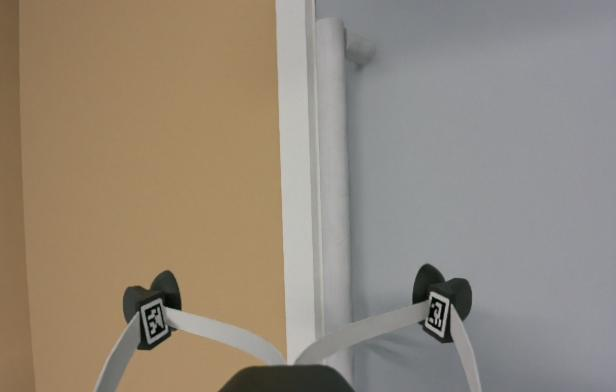

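Call:
move --blocking false --r1 '{"base":{"translate_m":0.15,"strafe_m":-0.035},"joints":{"gripper_m":0.09},"contact_limits":{"translate_m":0.15},"pace":"slow"}'

Call:
wait --seconds 3 --cameras '["r1_head_camera","r1_wrist_camera"]'

Scene clock: 354.77 s.
move: r1 moving
r1.base_odometry: x=-1.307 y=+1.927 heading=+0.420
r1.turned_by_wheels: +0.000
r1.turned_by_imu: +0.000
r1.base_tilt: forward=-1.6 right=+1.3
r1.lidar_m: 0.71 1.30 2.34 2.65 1.35 1.29 2.87 2.39 1.48 0.82 0.67 0.66
r1.base_status: translate_m moving; strafe_m moving
r1.joint_positions: lift_m=+0.900 arm_m=+0.100 wrist_yaw_rad=+0.002 wrist_pitch_rad=+0.002 wrist_roll_rad=+0.000 gripper_m=+0.113
r1.joint_status: gripper_m moving
r1.measured_speeds: translate_m=+0.048 strafe_m=-0.012 rotate_rad=+0.000 lift_m=+0.000 arm_m=+0.000 wrist_yaw_rad=+0.000 wrist_pitch_rad=+0.000 wrist_roll_rad=+0.000
r1.motor_effort: lift_m=+24(25) arm_m=-5(5) wheel_0=+4(8) wheel_1=+2(4) wheel_2=-5(7)
r1.servo_current: wrist_yaw_rad=46(72) wrist_pitch_rad=46(52) wrist_roll_rad=59(59) gripper_m=59(65)
r1.contact_limits: translate_m 0.15
r1.hand_pose: x=+0.5596 y=-0.0867 z=+1.0771 quat_wxyz=(+1.000, +0.000, +0.001, +0.001)
r1.wrist_depth_mm: - - - 421 436 370 332 / - - - 404 439 370 332 / - - - 407 436 373 336 / - - - 410 442 377 340 / - - - 407 442 377 332 / 1756 196 188 - 212 364 340 / - 136 - 138 433 373 343
r2: as last shown
pictures: none

Scene clock: 357.07 s.
earlier move: r1 done
r1.base_odometry: x=-1.168 y=+1.954 heading=+0.421
r1.turned_by_wheels: +0.000
r1.turned_by_imu: +0.000
r1.base_tilt: forward=-1.6 right=+1.3
r1.lidar_m: 0.59 1.06 2.26 2.59 1.84 1.44 2.96 2.48 1.20 0.69 0.55 0.54
r1.base_status: done
r1.joint_positions: lift_m=+0.900 arm_m=+0.100 wrist_yaw_rad=+0.002 wrist_pitch_rad=+0.002 wrist_roll_rad=+0.000 gripper_m=+0.090
r1.joint_status: all done
r1.measured_speeds: all 0
r1.motor_effort: lift_m=+25(25) arm_m=-5(5) wheel_0=+5(8) wheel_1=+3(6) wheel_2=-2(7)
r1.servo_current: wrist_yaw_rad=39(72) wrist_pitch_rad=52(52) wrist_roll_rad=46(65) gripper_m=39(72)
r1.contact_limits: translate_m 0.15
r1.hand_pose: x=+0.5596 y=-0.0867 z=+1.0771 quat_wxyz=(+1.000, +0.000, +0.001, +0.001)
r1.wrist_depth_mm: - - - 268 300 255 230 / - - - 270 300 256 230 / - - - 273 304 258 232 / - - - 273 304 259 229 / - - - 272 307 260 230 / - 184 195 273 194 255 236 / - 141 - 144 301 252 236
r2.base_odometry: x=-0.391 y=-1.272 heading=-2.377
r2.turned_by_wheels: +0.000
r2.turned_by_imu: +0.000
r2.base_tilt: forward=-0.7 right=+0.1
r2.lidar_m: 0.39 0.42 2.57 2.22 2.22 2.53 2.71 2.70 2.98 2.55 2.54 0.43
r2.base_status: not commanded
r2.joint_positions: lift_m=+0.672 arm_m=+0.000 wrist_yaw_rad=+0.000 wrist_pitch_rad=+0.001 wrist_roll_rad=+1.568 gripper_m=+0.001
r2.joint_status: not commanded
r2.measured_speeds: all 0
r2.motor_effort: lift_m=+17(18) arm_m=+5(5) wheel_0=-2(3) wheel_1=-2(3) wheel_2=-1(1)
r2.servo_current: wrist_yaw_rad=46(59) wrist_pitch_rad=39(46) wrist_roll_rad=46(59) gripper_m=91(98)
r2.hand_pose: x=+0.4592 y=-0.0873 z=+0.8501 quat_wxyz=(+0.708, +0.706, +0.000, +0.000)
r2.wrist_depth_mm: - - - 174 232 258 256 / - - - 234 234 1756 1138 / - - 621 176 235 778 - / - - 477 178 236 831 - / - - 500 178 236 788 - / - - 190 179 182 - - / - - 627 - - 1808 -
wait: 2.30 of 3 s (r1 has come to rest)
Images, in order (width x height): r1_head_camera 420x560, r1_wrist_camera 616x392.

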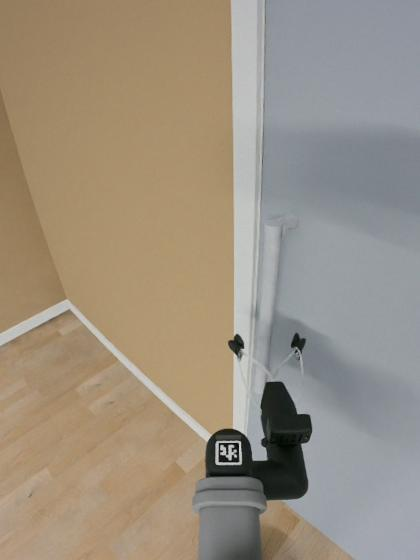

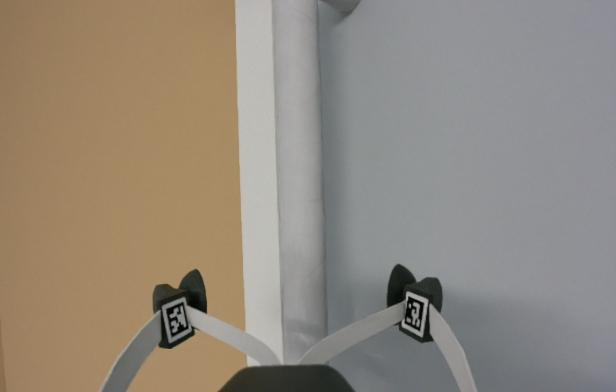

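Call:
move --blocking false --r1 '{"base":{"translate_m":0.025},"contact_limits":{"translate_m":0.1},"pace":"slow"}'

Call:
wait --seconds 1.5

Call:
move --blocking false --r1 '{"joints":{"gripper_m":-0.015}}'

Call:
wait --seconds 2 --cameras '["r1_head_camera","r1_wrist_camera"]'

Scene clock: 366.10 s.
move: r1 moving
r1.base_odometry: x=-1.157 y=+1.959 heading=+0.421
r1.turned_by_wheels: +0.000
r1.turned_by_imu: +0.000
r1.base_tilt: forward=-1.6 right=+1.3
r1.lidar_m: 0.58 1.05 2.25 2.58 1.84 1.43 2.95 2.47 1.23 0.65 0.55 0.55
r1.base_status: translate_m moving
r1.joint_positions: lift_m=+0.900 arm_m=+0.100 wrist_yaw_rad=+0.002 wrist_pitch_rad=+0.002 wrist_roll_rad=+0.000 gripper_m=+0.090
r1.joint_status: not commanded
r1.measured_speeds: translate_m=+0.049 strafe_m=+0.000 rotate_rad=-0.001 lift_m=+0.000 arm_m=+0.000 wrist_yaw_rad=+0.000 wrist_pitch_rad=+0.000 wrist_roll_rad=+0.000
r1.motor_effort: lift_m=+25(25) arm_m=-5(5) wheel_0=+4(6) wheel_1=+3(7) wheel_2=-6(6)
r1.servo_current: wrist_yaw_rad=52(78) wrist_pitch_rad=52(52) wrist_roll_rad=39(65) gripper_m=39(46)
r1.contact_limits: translate_m 0.1
r1.hand_pose: x=+0.5596 y=-0.0867 z=+1.0771 quat_wxyz=(+1.000, +0.000, +0.001, +0.001)
r1.wrist_depth_mm: - - 439 257 293 248 222 / - - 430 265 293 248 224 / - - 445 263 296 257 225 / - - 436 263 297 253 226 / - - - 260 300 254 228 / - 183 198 260 196 248 228 / - 141 189 144 296 239 230
r2: as last shown
pictures: none

Scene clock: 366.87 s.
earlier move: r1 done
r1.base_odometry: x=-1.146 y=+1.964 heading=+0.421
r1.turned_by_wheels: +0.000
r1.turned_by_imu: +0.000
r1.base_tilt: forward=-1.6 right=+1.3
r1.lidar_m: 0.56 1.05 2.27 2.57 1.92 1.46 2.97 2.48 1.19 0.66 0.54 0.53
r1.base_status: done
r1.joint_positions: lift_m=+0.900 arm_m=+0.100 wrist_yaw_rad=+0.002 wrist_pitch_rad=+0.002 wrist_roll_rad=+0.000 gripper_m=+0.090
r1.joint_status: not commanded
r1.measured_speeds: all 0
r1.motor_effort: lift_m=+25(25) arm_m=-5(5) wheel_0=+4(6) wheel_1=+3(7) wheel_2=-3(6)
r1.servo_current: wrist_yaw_rad=46(78) wrist_pitch_rad=39(52) wrist_roll_rad=52(65) gripper_m=46(46)
r1.contact_limits: translate_m 0.1
r1.hand_pose: x=+0.5596 y=-0.0867 z=+1.0771 quat_wxyz=(+1.000, +0.000, +0.001, +0.001)
r1.wrist_depth_mm: - - 427 250 279 239 214 / - - 430 249 281 240 216 / - - 430 248 285 242 218 / - - 430 248 286 243 217 / - - 424 247 287 243 219 / - 184 197 246 196 239 220 / - 140 430 144 282 229 220
r2.base_odometry: x=-0.391 y=-1.272 heading=-2.377
r2.turned_by_wheels: +0.000
r2.turned_by_imu: +0.000
r2.base_tilt: forward=-0.6 right=+0.0
r2.lidar_m: 0.40 0.41 2.55 2.20 2.21 2.54 2.69 2.70 2.95 2.54 2.56 0.45
r2.base_status: not commanded
r2.joint_positions: lift_m=+0.672 arm_m=+0.000 wrist_yaw_rad=+0.000 wrist_pitch_rad=+0.001 wrist_roll_rad=+1.568 gripper_m=+0.001
r2.joint_status: not commanded
r2.measured_speeds: all 0
r2.motor_effort: lift_m=+18(18) arm_m=+5(5) wheel_0=-2(3) wheel_1=-2(3) wheel_2=-1(1)
r2.servo_current: wrist_yaw_rad=59(59) wrist_pitch_rad=33(46) wrist_roll_rad=46(59) gripper_m=91(91)
r2.hand_pose: x=+0.4592 y=-0.0873 z=+0.8501 quat_wxyz=(+0.708, +0.706, +0.000, +0.000)
r2.wrist_depth_mm: - - - 175 234 258 256 / - - - 233 234 1756 1118 / - - 627 176 235 788 - / - - 473 178 236 831 - / - - 496 179 237 788 - / - - 190 179 182 - - / - - 621 - - 1756 -
wait: 0.77 of 1.5 s (r1 has come to rest)
pictures: none

Scene clock: 367.37 s.
move: r1 moving
r1.base_odometry: x=-1.146 y=+1.964 heading=+0.421
r1.turned_by_wheels: +0.000
r1.turned_by_imu: +0.000
r1.base_tilt: forward=-1.6 right=+1.3
r1.lidar_m: 0.56 1.04 2.24 2.60 1.93 1.45 2.96 2.48 1.20 0.65 0.54 0.52
r1.base_status: not commanded
r1.joint_positions: lift_m=+0.900 arm_m=+0.100 wrist_yaw_rad=+0.002 wrist_pitch_rad=+0.002 wrist_roll_rad=+0.000 gripper_m=+0.073
r1.joint_status: gripper_m moving
r1.measured_speeds: all 0
r1.motor_effort: lift_m=+25(25) arm_m=-5(5) wheel_0=+4(5) wheel_1=+3(3) wheel_2=-3(3)
r1.servo_current: wrist_yaw_rad=52(72) wrist_pitch_rad=46(46) wrist_roll_rad=52(52) gripper_m=98(98)
r1.contact_limits: translate_m 0.1
r1.hand_pose: x=+0.5596 y=-0.0867 z=+1.0771 quat_wxyz=(+1.000, +0.000, +0.001, +0.001)
r1.wrist_depth_mm: - - 424 251 279 238 214 / - - 424 248 282 240 216 / - - 430 247 282 242 216 / - - 436 247 283 242 217 / - - 424 247 287 244 218 / - - 193 248 193 244 220 / - 147 430 143 285 235 219
r2: as last shown
pictures: none

Scene clock: 368.67 s.
earlier move: r1 done
r1.base_odometry: x=-1.146 y=+1.964 heading=+0.421
r1.turned_by_wheels: +0.000
r1.turned_by_imu: +0.000
r1.base_tilt: forward=-1.6 right=+1.3
r1.lidar_m: 0.57 1.04 2.25 2.58 1.90 1.46 2.94 2.47 1.21 0.66 0.52 0.52
r1.base_status: not commanded
r1.joint_positions: lift_m=+0.900 arm_m=+0.100 wrist_yaw_rad=+0.002 wrist_pitch_rad=+0.002 wrist_roll_rad=+0.000 gripper_m=-0.014
r1.joint_status: all done
r1.measured_speeds: all 0
r1.motor_effort: lift_m=+24(25) arm_m=-4(5) wheel_0=+4(5) wheel_1=+3(3) wheel_2=-3(3)
r1.servo_current: wrist_yaw_rad=52(72) wrist_pitch_rad=33(52) wrist_roll_rad=52(65) gripper_m=46(124)
r1.contact_limits: translate_m 0.1
r1.hand_pose: x=+0.5596 y=-0.0867 z=+1.0771 quat_wxyz=(+1.000, +0.000, +0.001, +0.001)
r1.wrist_depth_mm: - - 424 250 279 238 215 / - - 430 249 282 240 216 / - - 430 248 282 242 216 / - - 430 248 283 242 218 / - - 436 248 287 244 219 / - - 186 192 274 244 220 / - - 170 152 169 235 220
r2.base_odometry: x=-0.391 y=-1.272 heading=-2.377
r2.turned_by_wheels: +0.000
r2.turned_by_imu: +0.000
r2.base_tilt: forward=-0.7 right=+0.1
r2.lidar_m: 0.42 0.43 2.59 2.21 2.20 2.53 2.65 2.70 2.95 2.55 2.54 0.45
r2.base_status: not commanded
r2.joint_positions: lift_m=+0.672 arm_m=+0.000 wrist_yaw_rad=+0.000 wrist_pitch_rad=+0.001 wrist_roll_rad=+1.568 gripper_m=+0.001
r2.joint_status: not commanded
r2.measured_speeds: all 0
r2.motor_effort: lift_m=+17(18) arm_m=+5(5) wheel_0=-2(3) wheel_1=-2(3) wheel_2=-1(1)
r2.servo_current: wrist_yaw_rad=46(65) wrist_pitch_rad=39(46) wrist_roll_rad=46(59) gripper_m=85(91)
r2.hand_pose: x=+0.4592 y=-0.0873 z=+0.8501 quat_wxyz=(+0.708, +0.706, +0.000, +0.000)
r2.wrist_depth_mm: - - - 175 232 257 256 / - - - 234 234 1708 1138 / - - 627 176 235 778 - / - - 473 177 236 842 - / - - 500 178 236 798 - / - - 190 179 182 - - / - - 621 - - 1863 -
wait: 1.30 of 2 s (r1 has come to rest)
Images, in order (width x height): r1_head_camera 420x560, r1_wrist_camera 616x392.

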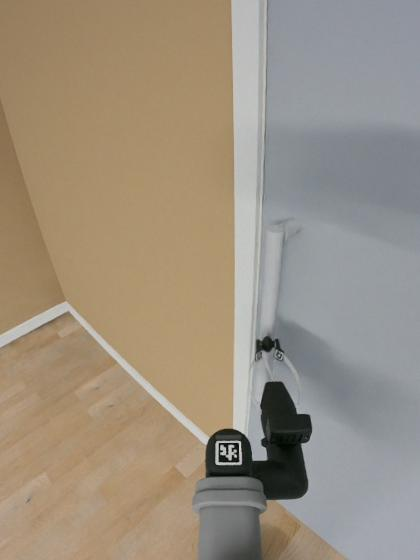

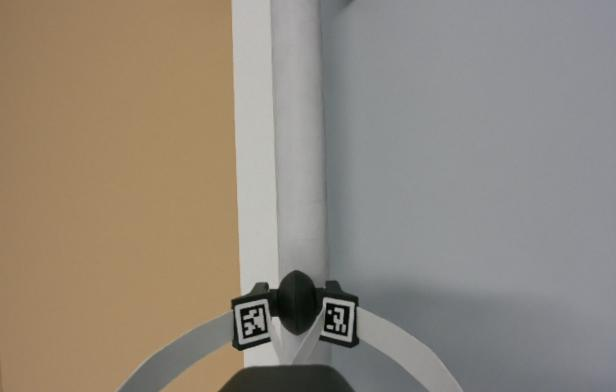

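Call:
move --blocking false --r1 '{"joints":{"gripper_m":0.1}}'

Call:
wait --seconds 1.5

Call:
move --blocking false --r1 '{"base":{"translate_m":0.04,"strafe_m":0.008},"contact_limits":{"translate_m":0.15},"pace":"slow"}'

Call:
wait --seconds 1.5 --cameras '["r1_wrist_camera"]'

Call:
move --blocking false --r1 '{"joints":{"gripper_m":-0.005}}'

Call:
wait --seconds 2 --cameras '["r1_head_camera","r1_wrist_camera"]'

Scene clock: 376.70 s.
move: r1 moving
r1.base_odometry: x=-1.146 y=+1.964 heading=+0.421
r1.turned_by_wheels: +0.000
r1.turned_by_imu: +0.000
r1.base_tilt: forward=-1.6 right=+1.2
r1.lidar_m: 0.56 1.05 2.26 2.56 1.95 1.45 2.96 2.50 1.20 0.65 0.54 0.54
r1.base_status: not commanded
r1.joint_positions: lift_m=+0.900 arm_m=+0.100 wrist_yaw_rad=+0.002 wrist_pitch_rad=+0.002 wrist_roll_rad=+0.000 gripper_m=+0.009
r1.joint_status: gripper_m moving
r1.measured_speeds: all 0
r1.motor_effort: lift_m=+24(25) arm_m=-5(5) wheel_0=+4(5) wheel_1=+3(3) wheel_2=-3(3)
r1.servo_current: wrist_yaw_rad=52(52) wrist_pitch_rad=46(52) wrist_roll_rad=39(59) gripper_m=91(91)
r1.contact_limits: translate_m 0.1
r1.hand_pose: x=+0.5596 y=-0.0867 z=+1.0771 quat_wxyz=(+1.000, +0.000, +0.001, +0.001)
r1.wrist_depth_mm: - - 427 250 278 238 215 / - - 424 248 281 239 216 / - - 427 247 283 241 216 / - - 433 249 285 242 217 / - - 433 247 286 244 219 / - - 187 206 268 244 219 / - 134 181 159 181 235 220
r2: as last shown
pictures: none

Scene clock: 378.10 s.
earlier move: r1 done
r1.base_odometry: x=-1.146 y=+1.964 heading=+0.421
r1.turned_by_wheels: +0.000
r1.turned_by_imu: +0.000
r1.base_tilt: forward=-1.6 right=+1.3
r1.lidar_m: 0.56 1.05 2.25 2.59 1.91 1.44 2.93 2.47 1.19 0.65 0.52 0.53
r1.base_status: not commanded
r1.joint_positions: lift_m=+0.900 arm_m=+0.100 wrist_yaw_rad=+0.002 wrist_pitch_rad=+0.002 wrist_roll_rad=+0.000 gripper_m=+0.100
r1.joint_status: all done
r1.measured_speeds: all 0
r1.motor_effort: lift_m=+25(25) arm_m=-4(5) wheel_0=+4(5) wheel_1=+3(3) wheel_2=-3(3)
r1.servo_current: wrist_yaw_rad=39(65) wrist_pitch_rad=46(52) wrist_roll_rad=59(65) gripper_m=39(91)
r1.contact_limits: translate_m 0.1
r1.hand_pose: x=+0.5596 y=-0.0867 z=+1.0771 quat_wxyz=(+1.000, +0.000, +0.001, +0.001)
r1.wrist_depth_mm: - - 427 250 279 238 214 / - - 427 249 281 239 217 / - - 430 247 286 241 217 / - - 436 246 285 241 218 / - - 424 247 286 243 219 / - 193 211 247 198 239 219 / - - 430 140 282 234 220
r2.base_odometry: x=-0.391 y=-1.272 heading=-2.377
r2.turned_by_wheels: +0.000
r2.turned_by_imu: +0.000
r2.base_tilt: forward=-0.7 right=+0.1
r2.lidar_m: 0.41 0.41 2.58 2.18 2.21 2.53 2.72 2.70 2.96 2.52 2.55 0.42
r2.base_status: not commanded
r2.joint_positions: lift_m=+0.672 arm_m=+0.000 wrist_yaw_rad=+0.000 wrist_pitch_rad=+0.001 wrist_roll_rad=+1.568 gripper_m=+0.001
r2.joint_status: not commanded
r2.measured_speeds: all 0
r2.motor_effort: lift_m=+17(18) arm_m=+5(5) wheel_0=-3(3) wheel_1=-2(3) wheel_2=-1(1)
r2.servo_current: wrist_yaw_rad=52(59) wrist_pitch_rad=39(46) wrist_roll_rad=52(59) gripper_m=85(98)
r2.hand_pose: x=+0.4592 y=-0.0873 z=+0.8501 quat_wxyz=(+0.708, +0.706, +0.000, +0.000)
r2.wrist_depth_mm: - - - 175 234 258 256 / - - - 233 234 1756 1118 / - - 621 177 236 788 - / - - 473 177 236 820 - / - - 500 178 238 788 - / - - 190 179 182 - - / - - 627 - - 1756 -
wait: 1.40 of 1.5 s (r1 has come to rest)
pictures: none

Scene clock: 378.60 s.
move: r1 moving
r1.base_odometry: x=-1.135 y=+1.971 heading=+0.421
r1.turned_by_wheels: +0.000
r1.turned_by_imu: +0.000
r1.base_tilt: forward=-1.6 right=+1.3
r1.lidar_m: 0.55 1.01 2.25 2.55 1.92 1.47 2.98 2.49 1.19 0.64 0.52 0.52
r1.base_status: translate_m moving; strafe_m moving
r1.joint_positions: lift_m=+0.900 arm_m=+0.100 wrist_yaw_rad=+0.002 wrist_pitch_rad=+0.002 wrist_roll_rad=+0.000 gripper_m=+0.100
r1.joint_status: not commanded
r1.measured_speeds: translate_m=+0.049 strafe_m=+0.010 rotate_rad=-0.002 lift_m=+0.000 arm_m=+0.000 wrist_yaw_rad=+0.000 wrist_pitch_rad=+0.000 wrist_roll_rad=+0.000
r1.motor_effort: lift_m=+25(25) arm_m=-5(5) wheel_0=+6(6) wheel_1=+5(9) wheel_2=-6(6)
r1.servo_current: wrist_yaw_rad=59(59) wrist_pitch_rad=46(46) wrist_roll_rad=26(65) gripper_m=46(46)
r1.contact_limits: translate_m 0.15
r1.hand_pose: x=+0.5596 y=-0.0867 z=+1.0771 quat_wxyz=(+1.000, +0.000, +0.001, +0.001)
r1.wrist_depth_mm: - - 427 233 272 233 208 / - - 430 235 276 233 211 / - - 421 234 274 234 211 / - - 424 234 278 236 213 / - - 421 234 279 237 213 / - 192 212 236 198 231 214 / - - 418 139 274 228 213
r2: as last shown
pictures: none

Scene clock: 379.63 s.
earlier move: r1 done
r1.base_odometry: x=-1.113 y=+1.988 heading=+0.421
r1.turned_by_wheels: +0.000
r1.turned_by_imu: +0.000
r1.base_tilt: forward=-1.6 right=+1.3
r1.lidar_m: 0.52 1.02 2.25 2.54 2.02 1.47 2.99 2.51 1.14 0.61 0.52 0.51
r1.base_status: done
r1.joint_positions: lift_m=+0.900 arm_m=+0.100 wrist_yaw_rad=+0.002 wrist_pitch_rad=+0.002 wrist_roll_rad=+0.000 gripper_m=+0.100
r1.joint_status: not commanded
r1.measured_speeds: all 0
r1.motor_effort: lift_m=+25(25) arm_m=-5(5) wheel_0=+4(6) wheel_1=+3(9) wheel_2=-2(6)
r1.servo_current: wrist_yaw_rad=46(65) wrist_pitch_rad=39(52) wrist_roll_rad=46(65) gripper_m=46(52)
r1.contact_limits: translate_m 0.15
r1.hand_pose: x=+0.5596 y=-0.0867 z=+1.0771 quat_wxyz=(+1.000, +0.000, +0.001, +0.001)
r1.wrist_depth_mm: - - 402 204 253 216 194 / - - 402 202 257 218 196 / - - 404 203 257 219 196 / - - 407 205 258 220 198 / - - 410 205 259 220 198 / - 192 212 206 197 216 200 / - - 410 145 255 213 200
r2.base_odometry: x=-0.391 y=-1.272 heading=-2.377
r2.turned_by_wheels: +0.000
r2.turned_by_imu: +0.000
r2.base_tilt: forward=-0.7 right=+0.1
r2.lidar_m: 0.39 0.43 2.58 2.21 2.21 2.55 2.69 2.70 2.97 2.53 2.53 0.43
r2.base_status: not commanded
r2.joint_positions: lift_m=+0.672 arm_m=+0.000 wrist_yaw_rad=+0.000 wrist_pitch_rad=+0.001 wrist_roll_rad=+1.568 gripper_m=+0.001
r2.joint_status: not commanded
r2.measured_speeds: all 0
r2.motor_effort: lift_m=+18(18) arm_m=+5(5) wheel_0=-2(3) wheel_1=-2(3) wheel_2=-1(1)
r2.servo_current: wrist_yaw_rad=52(59) wrist_pitch_rad=33(46) wrist_roll_rad=52(59) gripper_m=85(91)
r2.hand_pose: x=+0.4592 y=-0.0873 z=+0.8501 quat_wxyz=(+0.708, +0.706, +0.000, +0.000)
r2.wrist_depth_mm: - - - 175 232 257 256 / - - - 234 234 1756 1138 / - - 621 176 235 788 - / - - 477 178 236 820 - / - - 500 178 237 842 - / - - 190 179 182 - - / - - 621 - - 1756 -
wait: 1.03 of 1.5 s (r1 has come to rest)
Images, in order (width x height): r1_wrist_camera 616x392.

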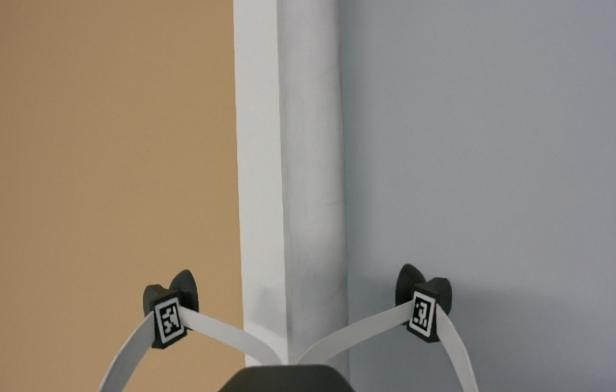

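Scene clock: 380.13 s.
move: r1 moving
r1.base_odometry: x=-1.113 y=+1.988 heading=+0.421
r1.turned_by_wheels: +0.000
r1.turned_by_imu: +0.000
r1.base_tilt: forward=-1.6 right=+1.3
r1.lidar_m: 0.51 1.00 2.22 2.52 2.04 1.48 3.00 2.50 1.16 0.63 0.52 0.49
r1.base_status: not commanded
r1.joint_positions: lift_m=+0.900 arm_m=+0.100 wrist_yaw_rad=+0.002 wrist_pitch_rad=+0.002 wrist_roll_rad=+0.000 gripper_m=+0.084
r1.joint_status: gripper_m moving
r1.measured_speeds: all 0
r1.motor_effort: lift_m=+25(25) arm_m=-5(5) wheel_0=+4(4) wheel_1=+3(4) wheel_2=-2(2)
r1.servo_current: wrist_yaw_rad=39(65) wrist_pitch_rad=46(46) wrist_roll_rad=46(52) gripper_m=91(98)
r1.contact_limits: translate_m 0.15
r1.hand_pose: x=+0.5596 y=-0.0867 z=+1.0771 quat_wxyz=(+1.000, +0.000, +0.001, +0.001)
r1.wrist_depth_mm: - - 399 203 254 216 195 / - - 402 202 256 218 195 / - - 407 202 258 220 196 / - - 410 205 258 220 198 / - - 410 205 259 220 199 / - - 211 205 195 221 200 / - 141 407 144 257 213 200
r2: as last shown
pictures: none

Scene clock: 381.47 s.
earlier move: r1 done
r1.base_odometry: x=-1.113 y=+1.988 heading=+0.421
r1.turned_by_wheels: +0.000
r1.turned_by_imu: +0.000
r1.base_tilt: forward=-1.5 right=+1.3
r1.lidar_m: 0.50 1.01 2.20 2.53 2.06 1.46 2.98 2.49 1.13 0.62 0.51 0.50
r1.base_status: not commanded
r1.joint_positions: lift_m=+0.900 arm_m=+0.100 wrist_yaw_rad=+0.001 wrist_pitch_rad=+0.002 wrist_roll_rad=+0.000 gripper_m=-0.004
r1.joint_status: all done
r1.measured_speeds: all 0
r1.motor_effort: lift_m=+25(25) arm_m=-5(5) wheel_0=+2(4) wheel_1=+2(4) wheel_2=-2(2)
r1.servo_current: wrist_yaw_rad=46(72) wrist_pitch_rad=39(46) wrist_roll_rad=46(72) gripper_m=78(137)
r1.contact_limits: translate_m 0.15
r1.hand_pose: x=+0.5595 y=-0.0872 z=+1.0771 quat_wxyz=(+1.000, +0.000, +0.001, +0.000)
r1.wrist_depth_mm: - 430 394 209 251 213 194 / - 449 397 211 251 216 195 / - - 402 212 252 217 196 / - - 402 212 254 217 197 / - - 404 208 256 214 198 / - - 191 208 188 219 198 / - 137 387 206 246 207 198
r2.base_odometry: x=-0.391 y=-1.272 heading=-2.377
r2.turned_by_wheels: +0.000
r2.turned_by_imu: +0.000
r2.base_tilt: forward=-0.7 right=+0.1
r2.lidar_m: 0.40 0.43 2.58 2.21 2.20 2.51 2.69 2.70 2.96 2.55 2.52 0.43
r2.base_status: not commanded
r2.joint_positions: lift_m=+0.672 arm_m=+0.000 wrist_yaw_rad=+0.000 wrist_pitch_rad=+0.001 wrist_roll_rad=+1.568 gripper_m=+0.001
r2.joint_status: not commanded
r2.measured_speeds: all 0
r2.motor_effort: lift_m=+17(18) arm_m=+5(5) wheel_0=-2(3) wheel_1=-3(3) wheel_2=-1(1)
r2.servo_current: wrist_yaw_rad=39(65) wrist_pitch_rad=39(52) wrist_roll_rad=59(59) gripper_m=91(91)
r2.hand_pose: x=+0.4592 y=-0.0873 z=+0.8501 quat_wxyz=(+0.708, +0.706, +0.000, +0.000)
r2.wrist_depth_mm: - - - 174 233 256 255 / - - - 234 235 1756 1138 / - - 615 177 236 788 - / - - 477 177 236 831 - / - - 500 178 237 831 - / - - 191 179 182 - - / - - 621 - - 1863 -
wait: 1.33 of 2 s (r1 has come to rest)
Images, in order (width x height): r1_head_camera 420x560, r1_wrist_camera 616x392.

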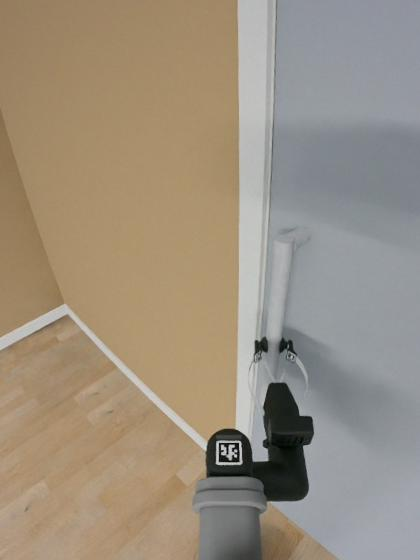

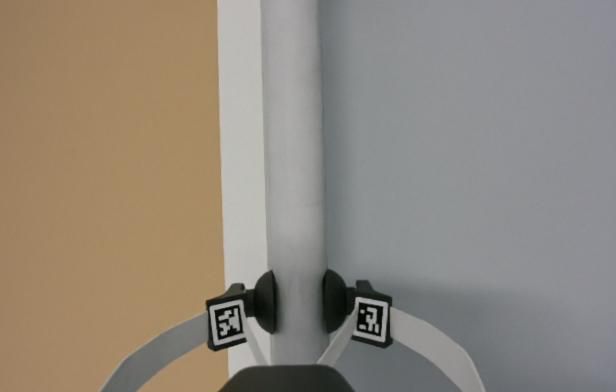

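Call:
move --blocking false --r1 '{"joints":{"gripper_m":-0.035},"base":{"translate_m":-0.262,"strafe_m":0.123},"contact_limits":{"translate_m":0.7,"strafe_m":0.7},"pace":"slow"}'

Call:
wait --seconds 5 --cameras '["r1_head_camera","r1_wrist_camera"]'

r1: "contact_limits": translate_m and strafe_m are given together and make one move, which takes one limit: state it under one of them only
Scene clock: 390.00 s.
r1.base_odometry: x=-1.113 y=+1.988 heading=+0.421
r1.turned_by_wheels: +0.000
r1.turned_by_imu: +0.000
r1.base_tilt: forward=-1.6 right=+1.3
r1.lidar_m: 0.54 0.99 2.23 2.55 2.02 1.47 3.00 2.50 1.15 0.63 0.51 0.51
r1.base_status: not commanded
r1.joint_positions: lift_m=+0.900 arm_m=+0.100 wrist_yaw_rad=+0.001 wrist_pitch_rad=+0.002 wrist_roll_rad=+0.000 gripper_m=-0.004
r1.joint_status: all done
r1.measured_speeds: all 0
r1.motor_effort: lift_m=+24(25) arm_m=-5(5) wheel_0=+2(4) wheel_1=+2(4) wheel_2=-2(2)
r1.servo_current: wrist_yaw_rad=46(72) wrist_pitch_rad=39(46) wrist_roll_rad=33(72) gripper_m=72(137)
r1.contact_limits: translate_m 0.15
r1.hand_pose: x=+0.5595 y=-0.0872 z=+1.0771 quat_wxyz=(+1.000, +0.000, +0.001, +0.000)
r1.wrist_depth_mm: - 427 397 210 251 215 194 / - 445 394 212 252 215 195 / - - 402 212 253 217 196 / - - 402 212 254 217 197 / - - 407 208 256 213 198 / - - 191 207 187 220 198 / - 137 384 207 247 208 198
r2.base_odometry: x=-0.391 y=-1.272 heading=-2.377
r2.turned_by_wheels: +0.000
r2.turned_by_imu: +0.000
r2.base_tilt: forward=-0.7 right=+0.1
r2.lidar_m: 0.41 0.43 2.58 2.20 2.19 2.53 2.70 2.69 2.97 2.56 2.54 0.43
r2.base_status: not commanded
r2.joint_positions: lift_m=+0.672 arm_m=+0.000 wrist_yaw_rad=+0.000 wrist_pitch_rad=+0.001 wrist_roll_rad=+1.568 gripper_m=+0.001
r2.joint_status: not commanded
r2.measured_speeds: all 0
r2.motor_effort: lift_m=+18(18) arm_m=+5(5) wheel_0=-2(3) wheel_1=-2(3) wheel_2=-1(1)
r2.servo_current: wrist_yaw_rad=46(65) wrist_pitch_rad=39(52) wrist_roll_rad=46(59) gripper_m=85(91)
r2.hand_pose: x=+0.4592 y=-0.0873 z=+0.8501 quat_wxyz=(+0.708, +0.706, +0.000, +0.000)
r2.wrist_depth_mm: - - - 174 233 258 256 / - - - 234 234 1756 1118 / - - 615 177 235 778 - / - - 473 177 235 831 - / - - 500 179 238 831 - / - - 190 179 182 - - / - - 621 - - 1808 -
pictures: none

not run: a call was refused earlier in this reply.


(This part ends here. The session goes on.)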